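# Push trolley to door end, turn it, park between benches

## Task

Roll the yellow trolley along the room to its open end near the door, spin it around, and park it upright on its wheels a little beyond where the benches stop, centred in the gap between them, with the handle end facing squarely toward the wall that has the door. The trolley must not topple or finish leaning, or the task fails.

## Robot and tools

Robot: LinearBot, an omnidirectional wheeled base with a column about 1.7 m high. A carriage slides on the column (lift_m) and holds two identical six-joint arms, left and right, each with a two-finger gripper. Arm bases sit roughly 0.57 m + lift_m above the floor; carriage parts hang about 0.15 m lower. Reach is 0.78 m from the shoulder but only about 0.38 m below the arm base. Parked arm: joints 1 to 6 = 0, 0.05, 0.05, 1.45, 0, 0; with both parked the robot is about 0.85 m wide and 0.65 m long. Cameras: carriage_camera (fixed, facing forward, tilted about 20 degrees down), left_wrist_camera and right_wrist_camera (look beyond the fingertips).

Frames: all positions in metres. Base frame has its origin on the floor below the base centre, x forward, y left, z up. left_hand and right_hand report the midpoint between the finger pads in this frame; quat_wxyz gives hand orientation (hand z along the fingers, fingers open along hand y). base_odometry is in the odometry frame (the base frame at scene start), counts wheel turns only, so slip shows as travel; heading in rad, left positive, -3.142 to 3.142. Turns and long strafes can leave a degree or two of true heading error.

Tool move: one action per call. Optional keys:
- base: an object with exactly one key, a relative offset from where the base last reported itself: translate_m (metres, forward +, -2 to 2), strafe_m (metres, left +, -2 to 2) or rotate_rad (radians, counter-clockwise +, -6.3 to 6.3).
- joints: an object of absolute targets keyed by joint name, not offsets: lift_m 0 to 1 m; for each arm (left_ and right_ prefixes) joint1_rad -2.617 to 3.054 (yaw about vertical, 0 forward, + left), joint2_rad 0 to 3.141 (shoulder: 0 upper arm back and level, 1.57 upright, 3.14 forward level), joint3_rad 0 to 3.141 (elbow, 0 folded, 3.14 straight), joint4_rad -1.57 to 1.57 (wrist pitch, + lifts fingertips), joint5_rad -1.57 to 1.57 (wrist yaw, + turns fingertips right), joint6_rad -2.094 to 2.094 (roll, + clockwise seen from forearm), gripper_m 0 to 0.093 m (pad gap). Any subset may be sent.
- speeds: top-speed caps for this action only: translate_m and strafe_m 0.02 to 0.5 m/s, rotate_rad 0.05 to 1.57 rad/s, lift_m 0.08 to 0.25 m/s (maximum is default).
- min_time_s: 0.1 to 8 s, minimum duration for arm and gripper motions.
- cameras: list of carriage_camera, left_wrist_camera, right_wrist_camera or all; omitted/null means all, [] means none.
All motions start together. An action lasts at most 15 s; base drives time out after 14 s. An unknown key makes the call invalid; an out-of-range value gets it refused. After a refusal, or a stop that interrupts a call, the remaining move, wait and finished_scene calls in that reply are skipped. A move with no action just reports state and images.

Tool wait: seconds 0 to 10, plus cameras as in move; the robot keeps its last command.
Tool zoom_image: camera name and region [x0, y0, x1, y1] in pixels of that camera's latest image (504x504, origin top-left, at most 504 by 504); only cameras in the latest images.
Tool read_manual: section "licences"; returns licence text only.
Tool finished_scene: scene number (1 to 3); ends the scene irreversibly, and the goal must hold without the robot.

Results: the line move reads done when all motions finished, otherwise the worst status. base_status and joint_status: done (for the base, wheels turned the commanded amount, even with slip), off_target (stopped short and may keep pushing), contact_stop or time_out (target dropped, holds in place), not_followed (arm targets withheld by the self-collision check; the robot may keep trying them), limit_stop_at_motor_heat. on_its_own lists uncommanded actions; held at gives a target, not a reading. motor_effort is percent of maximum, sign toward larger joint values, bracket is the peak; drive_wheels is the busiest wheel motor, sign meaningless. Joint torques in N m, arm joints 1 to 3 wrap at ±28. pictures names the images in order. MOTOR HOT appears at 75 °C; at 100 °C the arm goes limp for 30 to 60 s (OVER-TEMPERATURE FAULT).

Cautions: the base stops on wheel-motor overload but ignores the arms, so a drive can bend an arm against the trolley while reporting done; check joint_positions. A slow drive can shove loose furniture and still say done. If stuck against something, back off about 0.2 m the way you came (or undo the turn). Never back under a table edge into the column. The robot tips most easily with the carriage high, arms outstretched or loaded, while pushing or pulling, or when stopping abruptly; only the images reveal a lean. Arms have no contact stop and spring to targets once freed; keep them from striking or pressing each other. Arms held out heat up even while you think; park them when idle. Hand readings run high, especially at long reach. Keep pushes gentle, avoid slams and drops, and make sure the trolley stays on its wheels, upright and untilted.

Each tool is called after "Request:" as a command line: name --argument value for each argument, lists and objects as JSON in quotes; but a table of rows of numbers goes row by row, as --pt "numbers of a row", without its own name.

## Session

Request:
move --cameras '["carriage_camera"]'

Request:
zoom_image --camera "carriage_camera" --region '[0, 100, 504, 504]'

Scene clock: 0.00 s.
Joint torques (N m): no reading
base_odometry: x=+0.000 y=+0.000 heading=+0.000
base_status: not commanded
joint_positions: lift_m=+0.300 left_joint1_rad=-0.004 left_joint2_rad=+0.033 left_joint3_rad=+0.056 left_joint4_rad=+1.414 left_joint5_rad=+0.028 left_joint6_rad=+0.008 left_gripper_m=+0.09396 right_joint1_rad=+0.000 right_joint2_rad=+0.051 right_joint3_rad=+0.050 right_joint4_rad=+1.483 right_joint5_rad=+0.016 right_joint6_rad=+0.019 right_gripper_m=+0.09396
joint_status: not commanded
motor_effort: lift_m=+23 drive_wheels=-2
left_hand: x=+0.2647 y=+0.3034 z=+1.3319 quat_wxyz=(+0.998, +0.014, +0.067, +0.001) (m; base frame)
right_hand: x=+0.2556 y=-0.3110 z=+1.3320 quat_wxyz=(+0.999, +0.008, +0.045, +0.009) (m; base frame)
pictures: carriage_camera

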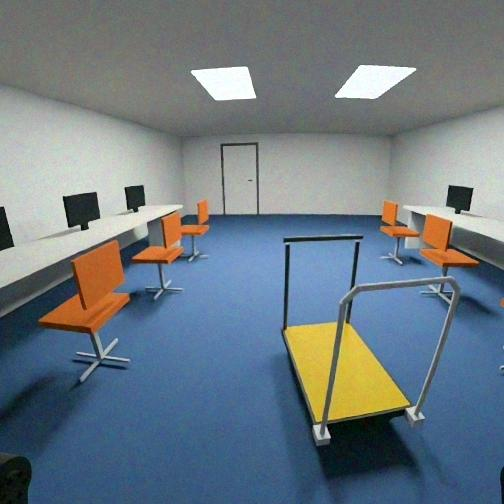

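Scaled by 1.000.

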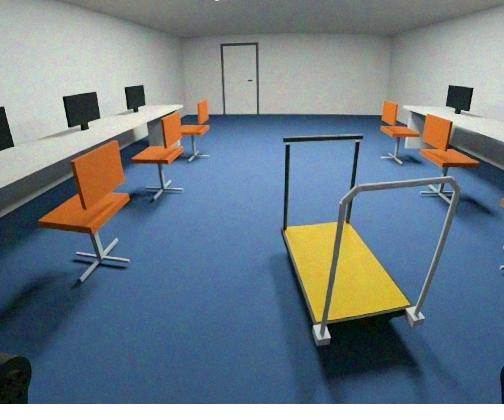

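Request:
move --base '{"rotate_rad": 0.138}' --cameras '[]'

Request:
move --base '{"strafe_m": -0.698}' --joints '{"lift_m":0.05,"left_joint1_rad":-0.165,"left_joint2_rad":1.8,"left_joint3_rad":0.362,"left_joint4_rad":1.438,"left_joint5_rad":0,"left_joint6_rad":0,"left_gripper_m":0.093,"right_joint1_rad":0.165,"right_joint2_rad":1.8,"right_joint3_rad":0.362,"right_joint4_rad":1.438,"right_joint5_rad":0,"right_joint6_rad":0,"right_gripper_m":0.093}' --min_time_s 3

Scene clock: 22.37 s.
Joint torques (N m): left_arm=[-0.38 4.74 6.64 -0.27 0.05 -0.01] | right_arm=[-0.14 4.78 4.36 -0.24 -0.04 -0.03]
move: done
base_odometry: x=+0.000 y=+0.000 heading=+0.138
base_status: done
joint_positions: lift_m=+0.300 left_joint1_rad=-0.004 left_joint2_rad=+0.033 left_joint3_rad=+0.056 left_joint4_rad=+1.414 left_joint5_rad=+0.028 left_joint6_rad=+0.008 left_gripper_m=+0.09396 right_joint1_rad=+0.000 right_joint2_rad=+0.051 right_joint3_rad=+0.050 right_joint4_rad=+1.483 right_joint5_rad=+0.016 right_joint6_rad=+0.019 right_gripper_m=+0.09396
joint_status: not commanded
motor_effort: lift_m=+23(23) drive_wheels=-4(6)
left_hand: x=+0.2647 y=+0.3034 z=+1.3319 quat_wxyz=(+0.998, +0.014, +0.067, +0.001) (m; base frame)
right_hand: x=+0.2556 y=-0.3110 z=+1.3320 quat_wxyz=(+0.999, +0.008, +0.045, +0.009) (m; base frame)
pictures: none
No camera images: "cameras" was empty.

Scene clock: 26.00 s.
Joint torques (N m): left_arm=[-0.85 -4.7 6.79 2.55 0 -0.09] | right_arm=[0.4 -5.27 5.01 2.54 -0.13 -0.12]
move: done
base_odometry: x=+0.097 y=-0.691 heading=+0.138
base_status: done
joint_positions: lift_m=+0.050 left_joint1_rad=-0.161 left_joint2_rad=+1.791 left_joint3_rad=+0.338 left_joint4_rad=+1.417 left_joint5_rad=+0.008 left_joint6_rad=+0.008 left_gripper_m=+0.09308 right_joint1_rad=+0.159 right_joint2_rad=+1.788 right_joint3_rad=+0.337 right_joint4_rad=+1.438 right_joint5_rad=+0.008 right_joint6_rad=+0.007 right_gripper_m=+0.09310
joint_status: all done
motor_effort: lift_m=+20(22) drive_wheels=-4(11)
left_hand: x=+0.6384 y=+0.2412 z=+0.7769 quat_wxyz=(+0.692, +0.063, +0.717, -0.056) (m; base frame)
right_hand: x=+0.6387 y=-0.2446 z=+0.7827 quat_wxyz=(+0.700, -0.051, +0.710, +0.056) (m; base frame)
pictures: carriage_camera, left_wrist_camera, right_wrist_camera
camera_calibration:
carriage_camera: T_world_to_cam=[[0.0345615, -0.999371, -0.00797329, 0.0035527], [-0.31294, -0.00324492, -0.949767, 1.05109], [0.949144, 0.0353205, -0.312855, 0.197726], [0, 0, 0, 1]] pos_world=[0.141134, -0.0000226255, 1.06018]
left_wrist_camera: T_world_to_cam=[[-0.215039, -0.976339, 0.0228258, 0.348999], [-0.575917, 0.107901, -0.810356, 0.982453], [0.788719, -0.187404, -0.585493, 0.121838], [0, 0, 0, 1]] pos_world=[0.544764, 0.257567, 0.859506]
right_wrist_camera: T_world_to_cam=[[0.143769, -0.989607, 0.00282054, -0.33435], [-0.571505, -0.0853537, -0.816148, 0.989892], [0.807906, 0.115725, -0.577837, 0.0864655], [0, 0, 0, 1]] pos_world=[0.543942, -0.25639, 0.858804]

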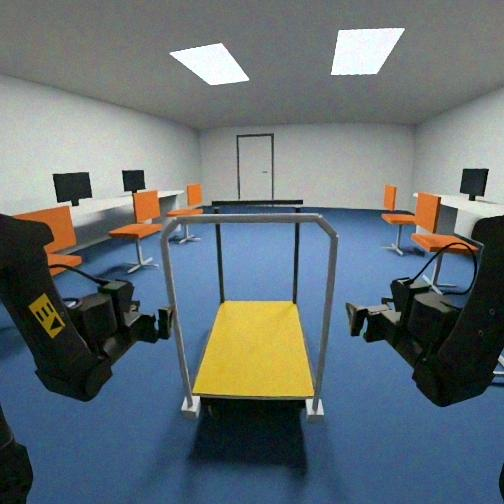

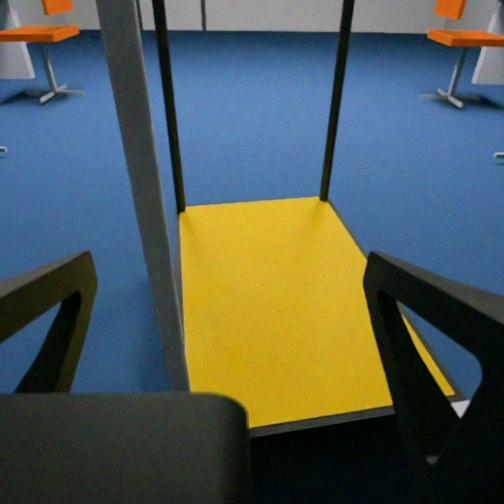

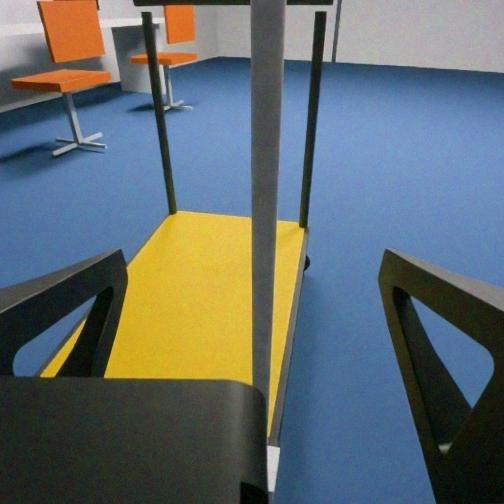

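Request:
move --base '{"strafe_m": 0.038}' --cameras '[]'

Request:
move --base '{"translate_m": 0.24}' --speeds '{"translate_m":0.12}'

Scene clock: 36.00 s.
Joint torques (N m): left_arm=[-0.73 -4.7 6.78 2.54 0.03 -0.09] | right_arm=[-0.2 -5.26 5 2.55 -0.09 -0.1]
move: done
base_odometry: x=+0.091 y=-0.653 heading=+0.138
base_status: done
joint_positions: lift_m=+0.050 left_joint1_rad=-0.161 left_joint2_rad=+1.791 left_joint3_rad=+0.338 left_joint4_rad=+1.417 left_joint5_rad=+0.004 left_joint6_rad=+0.008 left_gripper_m=+0.09308 right_joint1_rad=+0.162 right_joint2_rad=+1.788 right_joint3_rad=+0.337 right_joint4_rad=+1.438 right_joint5_rad=+0.004 right_joint6_rad=+0.007 right_gripper_m=+0.09310
joint_status: not commanded
motor_effort: lift_m=+20(20) drive_wheels=+0(9)
left_hand: x=+0.6385 y=+0.2415 z=+0.7770 quat_wxyz=(+0.692, +0.062, +0.717, -0.055) (m; base frame)
right_hand: x=+0.6384 y=-0.2425 z=+0.7827 quat_wxyz=(+0.700, -0.054, +0.710, +0.058) (m; base frame)
pictures: none
No camera images: "cameras" was empty.

Scene clock: 38.90 s.
Joint torques (N m): left_arm=[-0.72 -4.74 6.78 2.51 0.03 -0.09] | right_arm=[0.14 -5.18 4.98 2.54 -0.08 -0.1]
move: done
base_odometry: x=+0.329 y=-0.621 heading=+0.138
base_status: done
joint_positions: lift_m=+0.050 left_joint1_rad=-0.161 left_joint2_rad=+1.791 left_joint3_rad=+0.338 left_joint4_rad=+1.419 left_joint5_rad=+0.004 left_joint6_rad=+0.008 left_gripper_m=+0.09308 right_joint1_rad=+0.162 right_joint2_rad=+1.788 right_joint3_rad=+0.337 right_joint4_rad=+1.438 right_joint5_rad=+0.004 right_joint6_rad=+0.007 right_gripper_m=+0.09310
joint_status: not commanded
motor_effort: lift_m=+20(20) drive_wheels=-3(7)
left_hand: x=+0.6385 y=+0.2415 z=+0.7775 quat_wxyz=(+0.693, +0.062, +0.716, -0.055) (m; base frame)
right_hand: x=+0.6384 y=-0.2425 z=+0.7826 quat_wxyz=(+0.700, -0.054, +0.710, +0.058) (m; base frame)
pictures: carriage_camera, left_wrist_camera, right_wrist_camera
camera_calibration:
carriage_camera: T_world_to_cam=[[0.0345615, -0.999371, -0.00797329, 0.0035527], [-0.31294, -0.00324492, -0.949767, 1.05109], [0.949144, 0.0353205, -0.312855, 0.197726], [0, 0, 0, 1]] pos_world=[0.141134, -0.0000226255, 1.06018]
left_wrist_camera: T_world_to_cam=[[-0.212071, -0.976992, 0.0226181, 0.347775], [-0.574476, 0.105909, -0.811641, 0.983397], [0.790572, -0.185119, -0.583719, 0.119074], [0, 0, 0, 1]] pos_world=[0.544555, 0.257666, 0.859805]
right_wrist_camera: T_world_to_cam=[[0.150609, -0.988588, 0.00314649, -0.336568], [-0.571149, -0.08961, -0.81594, 0.988354], [0.806911, 0.121091, -0.578127, 0.0885722], [0, 0, 0, 1]] pos_world=[0.543718, -0.254886, 0.858703]

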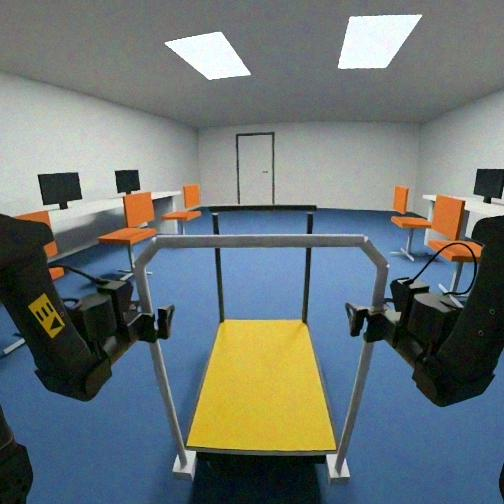

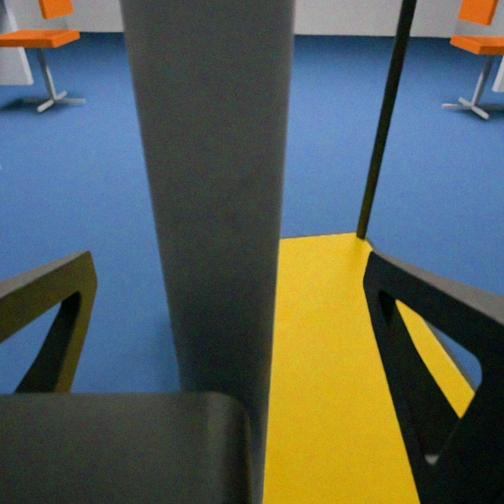

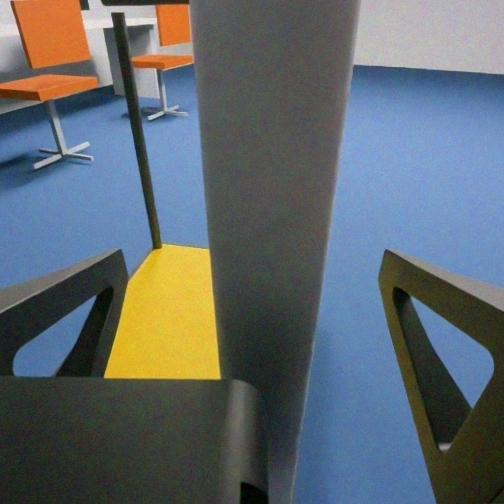

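Request:
move --joints '{"left_gripper_m":0.015,"right_gripper_m":0.015}' --min_time_s 1.5 --cameras '[]'

Request:
move --base '{"rotate_rad": -0.148}' --speeds '{"rotate_rad":0.15}' --cameras '["carriage_camera"]'

Request:
move --base '{"translate_m": 2.0}' --speeds '{"translate_m":0.3}' --cameras '["carriage_camera"]'

Scene clock: 48.57 s.
Joint torques (N m): left_arm=[-0.73 -4.68 6.79 2.52 0.08 0.08] | right_arm=[0.25 -5.29 5 2.54 -0.2 -0.1]
move: off_target
base_odometry: x=+0.329 y=-0.621 heading=+0.138
base_status: not commanded
joint_positions: lift_m=+0.050 left_joint1_rad=-0.161 left_joint2_rad=+1.791 left_joint3_rad=+0.338 left_joint4_rad=+1.419 left_joint5_rad=-0.001 left_joint6_rad=-0.008 left_gripper_m=+0.02347 right_joint1_rad=+0.160 right_joint2_rad=+1.788 right_joint3_rad=+0.337 right_joint4_rad=+1.438 right_joint5_rad=+0.016 right_joint6_rad=+0.006 right_gripper_m=+0.02230
joint_status: left_gripper_m off_target (ended at +0.02350, target +0.01500); right_gripper_m off_target (ended at +0.02232, target +0.01500)
motor_effort: lift_m=+20(20) drive_wheels=-3(4)
left_hand: x=+0.6386 y=+0.2424 z=+0.7775 quat_wxyz=(+0.693, +0.055, +0.717, -0.059) (m; base frame)
right_hand: x=+0.6388 y=-0.2454 z=+0.7826 quat_wxyz=(+0.700, -0.049, +0.710, +0.053) (m; base frame)
pictures: none
No camera images: "cameras" was empty.

Scene clock: 50.20 s.
Joint torques (N m): left_arm=[-1.07 -5.79 4.86 2.69 0.15 0.09] | right_arm=[0.18 -7.28 3.67 2.44 -0.21 -0.1]
move: done
base_odometry: x=+0.329 y=-0.621 heading=-0.010
base_status: done
joint_positions: lift_m=+0.050 left_joint1_rad=-0.158 left_joint2_rad=+1.801 left_joint3_rad=+0.361 left_joint4_rad=+1.405 left_joint5_rad=-0.009 left_joint6_rad=-0.010 left_gripper_m=+0.02344 right_joint1_rad=+0.163 right_joint2_rad=+1.807 right_joint3_rad=+0.352 right_joint4_rad=+1.446 right_joint5_rad=+0.017 right_joint6_rad=+0.006 right_gripper_m=+0.02230
joint_status: not commanded
motor_effort: lift_m=+20(20) drive_wheels=-4(12)
left_hand: x=+0.6447 y=+0.2442 z=+0.7778 quat_wxyz=(+0.693, +0.050, +0.717, -0.055) (m; base frame)
right_hand: x=+0.6427 y=-0.2439 z=+0.7822 quat_wxyz=(+0.702, -0.050, +0.709, +0.053) (m; base frame)
pictures: carriage_camera
camera_calibration:
carriage_camera: T_world_to_cam=[[0.0345615, -0.999371, -0.00797329, 0.0035527], [-0.31294, -0.00324492, -0.949767, 1.05109], [0.949144, 0.0353205, -0.312855, 0.197726], [0, 0, 0, 1]] pos_world=[0.141134, -0.0000226255, 1.06018]

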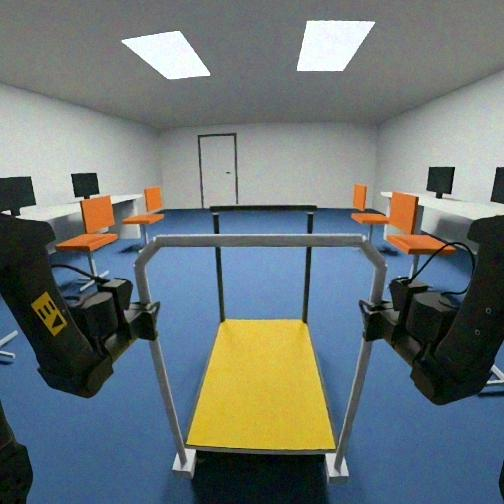

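Scene clock: 58.37 s.
Joint torques (N m): left_arm=[-0.12 -6.2 3.7 2.85 0.12 0.09] | right_arm=[1.06 -6.82 5.24 2.18 -0.4 -0.1]
move: done
base_odometry: x=+2.329 y=-0.643 heading=-0.011
base_status: done
joint_positions: lift_m=+0.050 left_joint1_rad=-0.168 left_joint2_rad=+1.804 left_joint3_rad=+0.375 left_joint4_rad=+1.391 left_joint5_rad=-0.006 left_joint6_rad=-0.010 left_gripper_m=+0.02343 right_joint1_rad=+0.150 right_joint2_rad=+1.804 right_joint3_rad=+0.333 right_joint4_rad=+1.468 right_joint5_rad=+0.037 right_joint6_rad=+0.006 right_gripper_m=+0.02230
joint_status: not commanded
motor_effort: lift_m=+20(20) drive_wheels=-7(15)
left_hand: x=+0.6473 y=+0.2391 z=+0.7779 quat_wxyz=(+0.691, +0.055, +0.718, -0.059) (m; base frame)
right_hand: x=+0.6392 y=-0.2531 z=+0.7827 quat_wxyz=(+0.705, -0.038, +0.707, +0.042) (m; base frame)
pictures: carriage_camera
camera_calibration:
carriage_camera: T_world_to_cam=[[0.0345615, -0.999371, -0.00797329, 0.0035527], [-0.31294, -0.00324492, -0.949767, 1.05109], [0.949144, 0.0353205, -0.312855, 0.197726], [0, 0, 0, 1]] pos_world=[0.141134, -0.0000226255, 1.06018]

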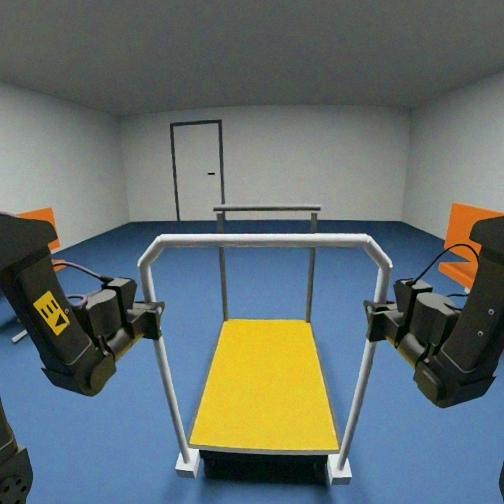

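Request:
move --base '{"translate_m": 1.7}' --speeds '{"translate_m":0.35}' --cameras '[]'

Request:
move --base '{"translate_m": 1.6}' --speeds '{"translate_m":0.35}' --cameras '["carriage_camera"]'

Scene clock: 70.60 s.
Joint torques (N m): left_arm=[-0.12 -6.2 3.84 2.82 0.12 0.09] | right_arm=[1.1 -6.84 5.24 2.18 -0.37 -0.1]
move: done
base_odometry: x=+4.029 y=-0.663 heading=-0.012
base_status: done
joint_positions: lift_m=+0.050 left_joint1_rad=-0.168 left_joint2_rad=+1.804 left_joint3_rad=+0.374 left_joint4_rad=+1.393 left_joint5_rad=-0.006 left_joint6_rad=-0.010 left_gripper_m=+0.02343 right_joint1_rad=+0.150 right_joint2_rad=+1.804 right_joint3_rad=+0.333 right_joint4_rad=+1.468 right_joint5_rad=+0.033 right_joint6_rad=+0.006 right_gripper_m=+0.02230
joint_status: not commanded
motor_effort: lift_m=+20(20) drive_wheels=-6(14)
left_hand: x=+0.6469 y=+0.2392 z=+0.7779 quat_wxyz=(+0.691, +0.055, +0.718, -0.059) (m; base frame)
right_hand: x=+0.6392 y=-0.2525 z=+0.7825 quat_wxyz=(+0.705, -0.039, +0.707, +0.043) (m; base frame)
pictures: none
No camera images: "cameras" was empty.

Scene clock: 76.87 s.
Joint torques (N m): left_arm=[-0.12 -6.19 4.03 2.78 0.13 0.1] | right_arm=[1.07 -6.8 5.18 2.2 -0.34 -0.09]
move: done
base_odometry: x=+5.629 y=-0.683 heading=-0.012
base_status: done
joint_positions: lift_m=+0.050 left_joint1_rad=-0.168 left_joint2_rad=+1.804 left_joint3_rad=+0.372 left_joint4_rad=+1.397 left_joint5_rad=-0.007 left_joint6_rad=-0.010 left_gripper_m=+0.02343 right_joint1_rad=+0.150 right_joint2_rad=+1.804 right_joint3_rad=+0.333 right_joint4_rad=+1.467 right_joint5_rad=+0.030 right_joint6_rad=+0.006 right_gripper_m=+0.02230
joint_status: not commanded
motor_effort: lift_m=+20(20) drive_wheels=-5(12)
left_hand: x=+0.6464 y=+0.2394 z=+0.7780 quat_wxyz=(+0.692, +0.054, +0.718, -0.059) (m; base frame)
right_hand: x=+0.6392 y=-0.2520 z=+0.7825 quat_wxyz=(+0.704, -0.040, +0.707, +0.044) (m; base frame)
pictures: carriage_camera
camera_calibration:
carriage_camera: T_world_to_cam=[[0.0345615, -0.999371, -0.00797329, 0.0035527], [-0.31294, -0.00324492, -0.949767, 1.05109], [0.949144, 0.0353205, -0.312855, 0.197726], [0, 0, 0, 1]] pos_world=[0.141134, -0.0000226255, 1.06018]

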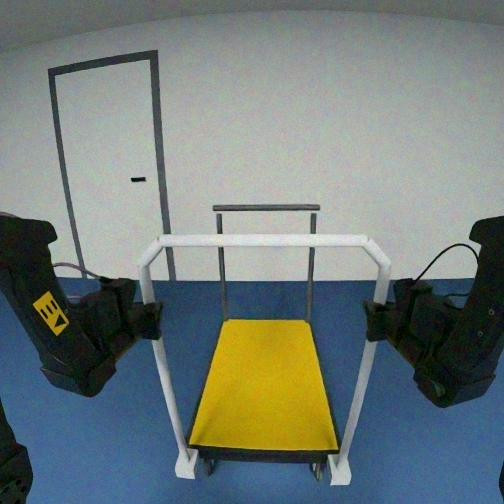

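Request:
move --base '{"rotate_rad": 2.56}' --speeds '{"rotate_rad":0.3}' --cameras '["carriage_camera"]'

Request:
zoom_image --camera "carriage_camera" --region '[200, 150, 450, 350]'

Request:
move --base '{"rotate_rad": 1.2}' --speeds '{"rotate_rad":0.3}' --cameras '["carriage_camera"]'

Request:
zoom_image --camera "carriage_camera" --region '[50, 150, 300, 350]'

Request:
move --base '{"rotate_rad": -0.6}' --speeds '{"rotate_rad":0.3}' --cameras '["carriage_camera"]'

Scene clock: 93.03 s.
Joint torques (N m): left_arm=[-1.05 -6.26 5.15 2.55 0.14 0.1] | right_arm=[-0.06 -8.16 1.59 2.81 -0.34 -0.08]
move: done
base_odometry: x=+5.629 y=-0.683 heading=+2.548
base_status: done
joint_positions: lift_m=+0.050 left_joint1_rad=-0.158 left_joint2_rad=+1.806 left_joint3_rad=+0.358 left_joint4_rad=+1.417 left_joint5_rad=-0.008 left_joint6_rad=-0.010 left_gripper_m=+0.02339 right_joint1_rad=+0.164 right_joint2_rad=+1.813 right_joint3_rad=+0.381 right_joint4_rad=+1.416 right_joint5_rad=+0.031 right_joint6_rad=+0.004 right_gripper_m=+0.02215
joint_status: not commanded
motor_effort: lift_m=+20(20) drive_wheels=+3(22)
left_hand: x=+0.6439 y=+0.2441 z=+0.7774 quat_wxyz=(+0.694, +0.050, +0.716, -0.056) (m; base frame)
right_hand: x=+0.6498 y=-0.2447 z=+0.7821 quat_wxyz=(+0.700, -0.046, +0.711, +0.048) (m; base frame)
pictures: carriage_camera
camera_calibration:
carriage_camera: T_world_to_cam=[[0.0345615, -0.999371, -0.00797329, 0.0035527], [-0.31294, -0.00324492, -0.949767, 1.05109], [0.949144, 0.0353205, -0.312855, 0.197726], [0, 0, 0, 1]] pos_world=[0.141134, -0.0000226255, 1.06018]

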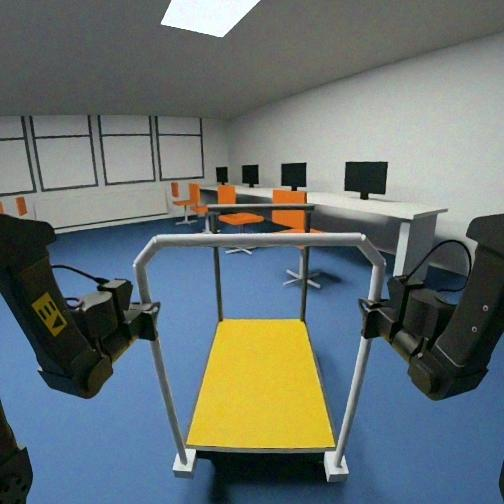

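Scaled by 2.016.

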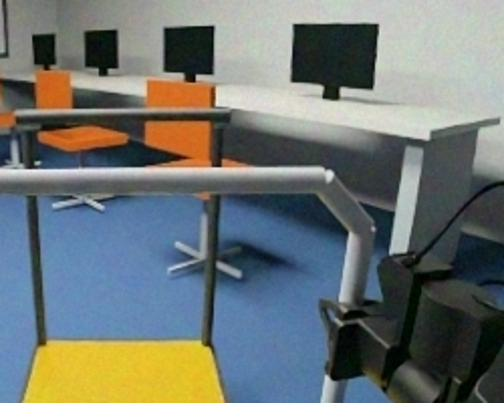

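Scene clock: 98.17 s.
Joint torques (N m): left_arm=[-1.05 -6.28 5.14 2.54 0.14 0.1] | right_arm=[-0.05 -8.1 1.58 2.82 -0.33 -0.08]
move: done
base_odometry: x=+5.629 y=-0.683 heading=-2.536
base_status: done
joint_positions: lift_m=+0.050 left_joint1_rad=-0.158 left_joint2_rad=+1.806 left_joint3_rad=+0.358 left_joint4_rad=+1.417 left_joint5_rad=-0.008 left_joint6_rad=-0.011 left_gripper_m=+0.02338 right_joint1_rad=+0.164 right_joint2_rad=+1.813 right_joint3_rad=+0.381 right_joint4_rad=+1.416 right_joint5_rad=+0.031 right_joint6_rad=+0.004 right_gripper_m=+0.02209
joint_status: not commanded
motor_effort: lift_m=+20(20) drive_wheels=+3(22)
left_hand: x=+0.6439 y=+0.2441 z=+0.7775 quat_wxyz=(+0.694, +0.050, +0.716, -0.056) (m; base frame)
right_hand: x=+0.6498 y=-0.2448 z=+0.7821 quat_wxyz=(+0.700, -0.046, +0.711, +0.048) (m; base frame)
pictures: carriage_camera
camera_calibration:
carriage_camera: T_world_to_cam=[[0.0345615, -0.999371, -0.00797329, 0.0035527], [-0.31294, -0.00324492, -0.949767, 1.05109], [0.949144, 0.0353205, -0.312855, 0.197726], [0, 0, 0, 1]] pos_world=[0.141134, -0.0000226255, 1.06018]

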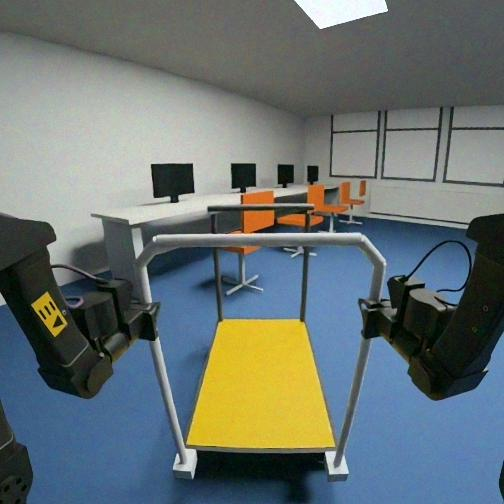

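Scaled by 2.016.

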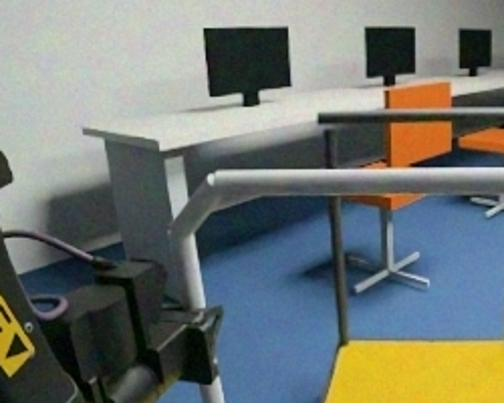

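Scene clock: 101.27 s.
Joint torques (N m): left_arm=[-0.08 -7.45 3.85 2.57 0.13 0.1] | right_arm=[0.61 -6.94 3.3 2.64 -0.35 -0.08]
move: done
base_odometry: x=+5.629 y=-0.683 heading=-3.135
base_status: done
joint_positions: lift_m=+0.050 left_joint1_rad=-0.168 left_joint2_rad=+1.817 left_joint3_rad=+0.373 left_joint4_rad=+1.415 left_joint5_rad=-0.007 left_joint6_rad=-0.011 left_gripper_m=+0.02338 right_joint1_rad=+0.156 right_joint2_rad=+1.803 right_joint3_rad=+0.358 right_joint4_rad=+1.430 right_joint5_rad=+0.032 right_joint6_rad=+0.004 right_gripper_m=+0.02214
joint_status: not commanded
motor_effort: lift_m=+20(20) drive_wheels=+4(21)
left_hand: x=+0.6470 y=+0.2391 z=+0.7777 quat_wxyz=(+0.694, +0.054, +0.715, -0.060) (m; base frame)
right_hand: x=+0.6449 y=-0.2492 z=+0.7821 quat_wxyz=(+0.700, -0.043, +0.711, +0.045) (m; base frame)
pictures: carriage_camera
camera_calibration:
carriage_camera: T_world_to_cam=[[0.0345615, -0.999371, -0.00797329, 0.0035527], [-0.31294, -0.00324492, -0.949767, 1.05109], [0.949144, 0.0353205, -0.312855, 0.197726], [0, 0, 0, 1]] pos_world=[0.141134, -0.0000226255, 1.06018]

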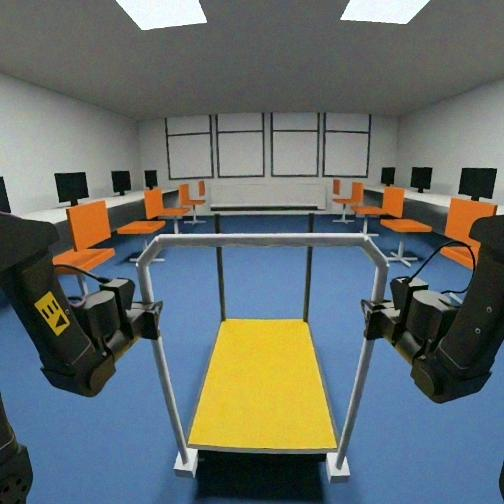

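Request:
move --base '{"strafe_m": -0.165}' --speeds '{"strafe_m":0.15}' --cameras '[]'

Request:
move --base '{"translate_m": -0.65}' --speeds '{"translate_m":0.25}' --cameras '["carriage_camera"]'

Request:
zoom_image --camera "carriage_camera" --region '[100, 100, 420, 260]'

Scene clock: 114.53 s.
Joint torques (N m): left_arm=[-0.95 -7.04 5.56 2.3 0.17 0.11] | right_arm=[0.25 -6.95 3.26 2.66 -0.35 -0.08]
move: done
base_odometry: x=+5.628 y=-0.518 heading=-3.135
base_status: done
joint_positions: lift_m=+0.050 left_joint1_rad=-0.159 left_joint2_rad=+1.814 left_joint3_rad=+0.352 left_joint4_rad=+1.437 left_joint5_rad=-0.012 left_joint6_rad=-0.011 left_gripper_m=+0.02338 right_joint1_rad=+0.162 right_joint2_rad=+1.803 right_joint3_rad=+0.360 right_joint4_rad=+1.428 right_joint5_rad=+0.029 right_joint6_rad=+0.004 right_gripper_m=+0.02213
joint_status: not commanded
motor_effort: lift_m=+20(20) drive_wheels=-2(16)
left_hand: x=+0.6428 y=+0.2447 z=+0.7773 quat_wxyz=(+0.696, +0.049, +0.714, -0.055) (m; base frame)
right_hand: x=+0.6448 y=-0.2461 z=+0.7821 quat_wxyz=(+0.700, -0.046, +0.711, +0.048) (m; base frame)
pictures: none
No camera images: "cameras" was empty.

Scene clock: 118.43 s.
Joint torques (N m): left_arm=[0.09 -7.25 2.74 2.88 0.1 0.11] | right_arm=[1.32 -6.84 4.18 2.44 -0.52 -0.07]
move: done
base_odometry: x=+6.278 y=-0.514 heading=-3.135
base_status: done
joint_positions: lift_m=+0.050 left_joint1_rad=-0.170 left_joint2_rad=+1.814 left_joint3_rad=+0.387 left_joint4_rad=+1.390 left_joint5_rad=-0.003 left_joint6_rad=-0.011 left_gripper_m=+0.02338 right_joint1_rad=+0.147 right_joint2_rad=+1.803 right_joint3_rad=+0.347 right_joint4_rad=+1.446 right_joint5_rad=+0.049 right_joint6_rad=+0.004 right_gripper_m=+0.02213
joint_status: not commanded
motor_effort: lift_m=+20(20) drive_wheels=-4(10)
left_hand: x=+0.6499 y=+0.2373 z=+0.7775 quat_wxyz=(+0.691, +0.056, +0.718, -0.062) (m; base frame)
right_hand: x=+0.6429 y=-0.2559 z=+0.7821 quat_wxyz=(+0.703, -0.034, +0.710, +0.036) (m; base frame)
pictures: carriage_camera
camera_calibration:
carriage_camera: T_world_to_cam=[[0.0345615, -0.999371, -0.00797329, 0.0035527], [-0.31294, -0.00324492, -0.949767, 1.05109], [0.949144, 0.0353205, -0.312855, 0.197726], [0, 0, 0, 1]] pos_world=[0.141134, -0.0000226255, 1.06018]

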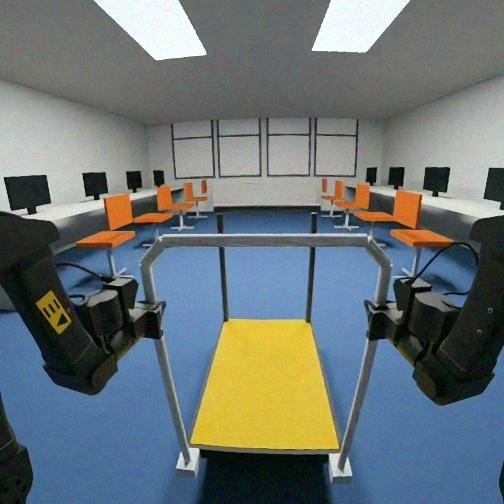

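Scaled by 1.575.

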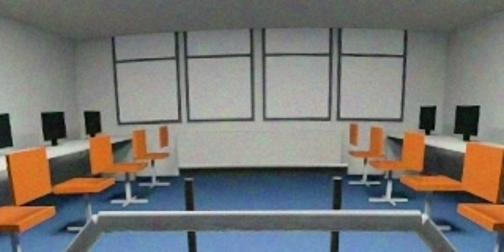

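Request:
move --joints '{"left_gripper_m":0.093,"right_gripper_m":0.093}' --min_time_s 1.5 --cameras '[]'

Request:
move --base '{"translate_m": -0.35}' --speeds '{"translate_m":0.15}' --cameras '["carriage_camera"]'

Scene clock: 126.87 s.
Joint torques (N m): left_arm=[0.09 -7.12 4.37 2.55 0.05 0.1] | right_arm=[0.32 -6.83 4.19 2.5 -0.11 -0.08]
move: done
base_odometry: x=+6.278 y=-0.514 heading=-3.135
base_status: not commanded
joint_positions: lift_m=+0.050 left_joint1_rad=-0.170 left_joint2_rad=+1.814 left_joint3_rad=+0.367 left_joint4_rad=+1.416 left_joint5_rad=+0.002 left_joint6_rad=-0.010 left_gripper_m=+0.09294 right_joint1_rad=+0.159 right_joint2_rad=+1.803 right_joint3_rad=+0.347 right_joint4_rad=+1.442 right_joint5_rad=+0.007 right_joint6_rad=+0.004 right_gripper_m=+0.09292
joint_status: all done
motor_effort: lift_m=+20(20) drive_wheels=-2(4)
left_hand: x=+0.6451 y=+0.2373 z=+0.7771 quat_wxyz=(+0.693, +0.058, +0.716, -0.063) (m; base frame)
right_hand: x=+0.6413 y=-0.2440 z=+0.7810 quat_wxyz=(+0.700, -0.052, +0.710, +0.055) (m; base frame)
pictures: none
No camera images: "cameras" was empty.

Scene clock: 130.10 s.
Joint torques (N m): left_arm=[0.08 -7.1 4.37 2.52 0.05 0.1] | right_arm=[0.29 -6.95 4.22 2.53 -0.1 -0.08]
move: done
base_odometry: x=+6.628 y=-0.512 heading=-3.135
base_status: done
joint_positions: lift_m=+0.050 left_joint1_rad=-0.170 left_joint2_rad=+1.814 left_joint3_rad=+0.367 left_joint4_rad=+1.419 left_joint5_rad=+0.002 left_joint6_rad=-0.010 left_gripper_m=+0.09294 right_joint1_rad=+0.159 right_joint2_rad=+1.803 right_joint3_rad=+0.347 right_joint4_rad=+1.439 right_joint5_rad=+0.006 right_joint6_rad=+0.004 right_gripper_m=+0.09292
joint_status: not commanded
motor_effort: lift_m=+20(20) drive_wheels=-3(6)
left_hand: x=+0.6452 y=+0.2373 z=+0.7778 quat_wxyz=(+0.694, +0.058, +0.715, -0.063) (m; base frame)
right_hand: x=+0.6412 y=-0.2436 z=+0.7803 quat_wxyz=(+0.699, -0.053, +0.711, +0.055) (m; base frame)
pictures: carriage_camera
camera_calibration:
carriage_camera: T_world_to_cam=[[0.0345615, -0.999371, -0.00797329, 0.0035527], [-0.31294, -0.00324492, -0.949767, 1.05109], [0.949144, 0.0353205, -0.312855, 0.197726], [0, 0, 0, 1]] pos_world=[0.141134, -0.0000226255, 1.06018]

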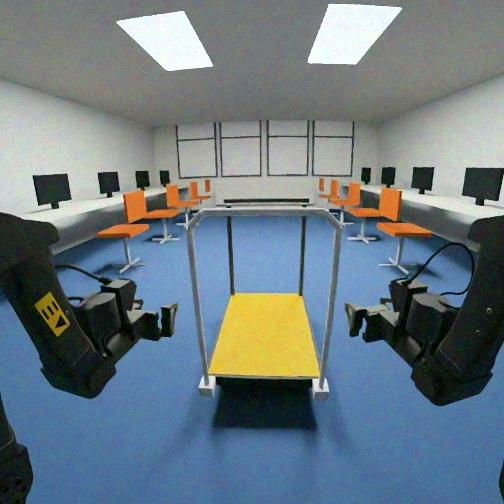

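Request:
finished_scene --scene 2

The scene is finished: the task was done.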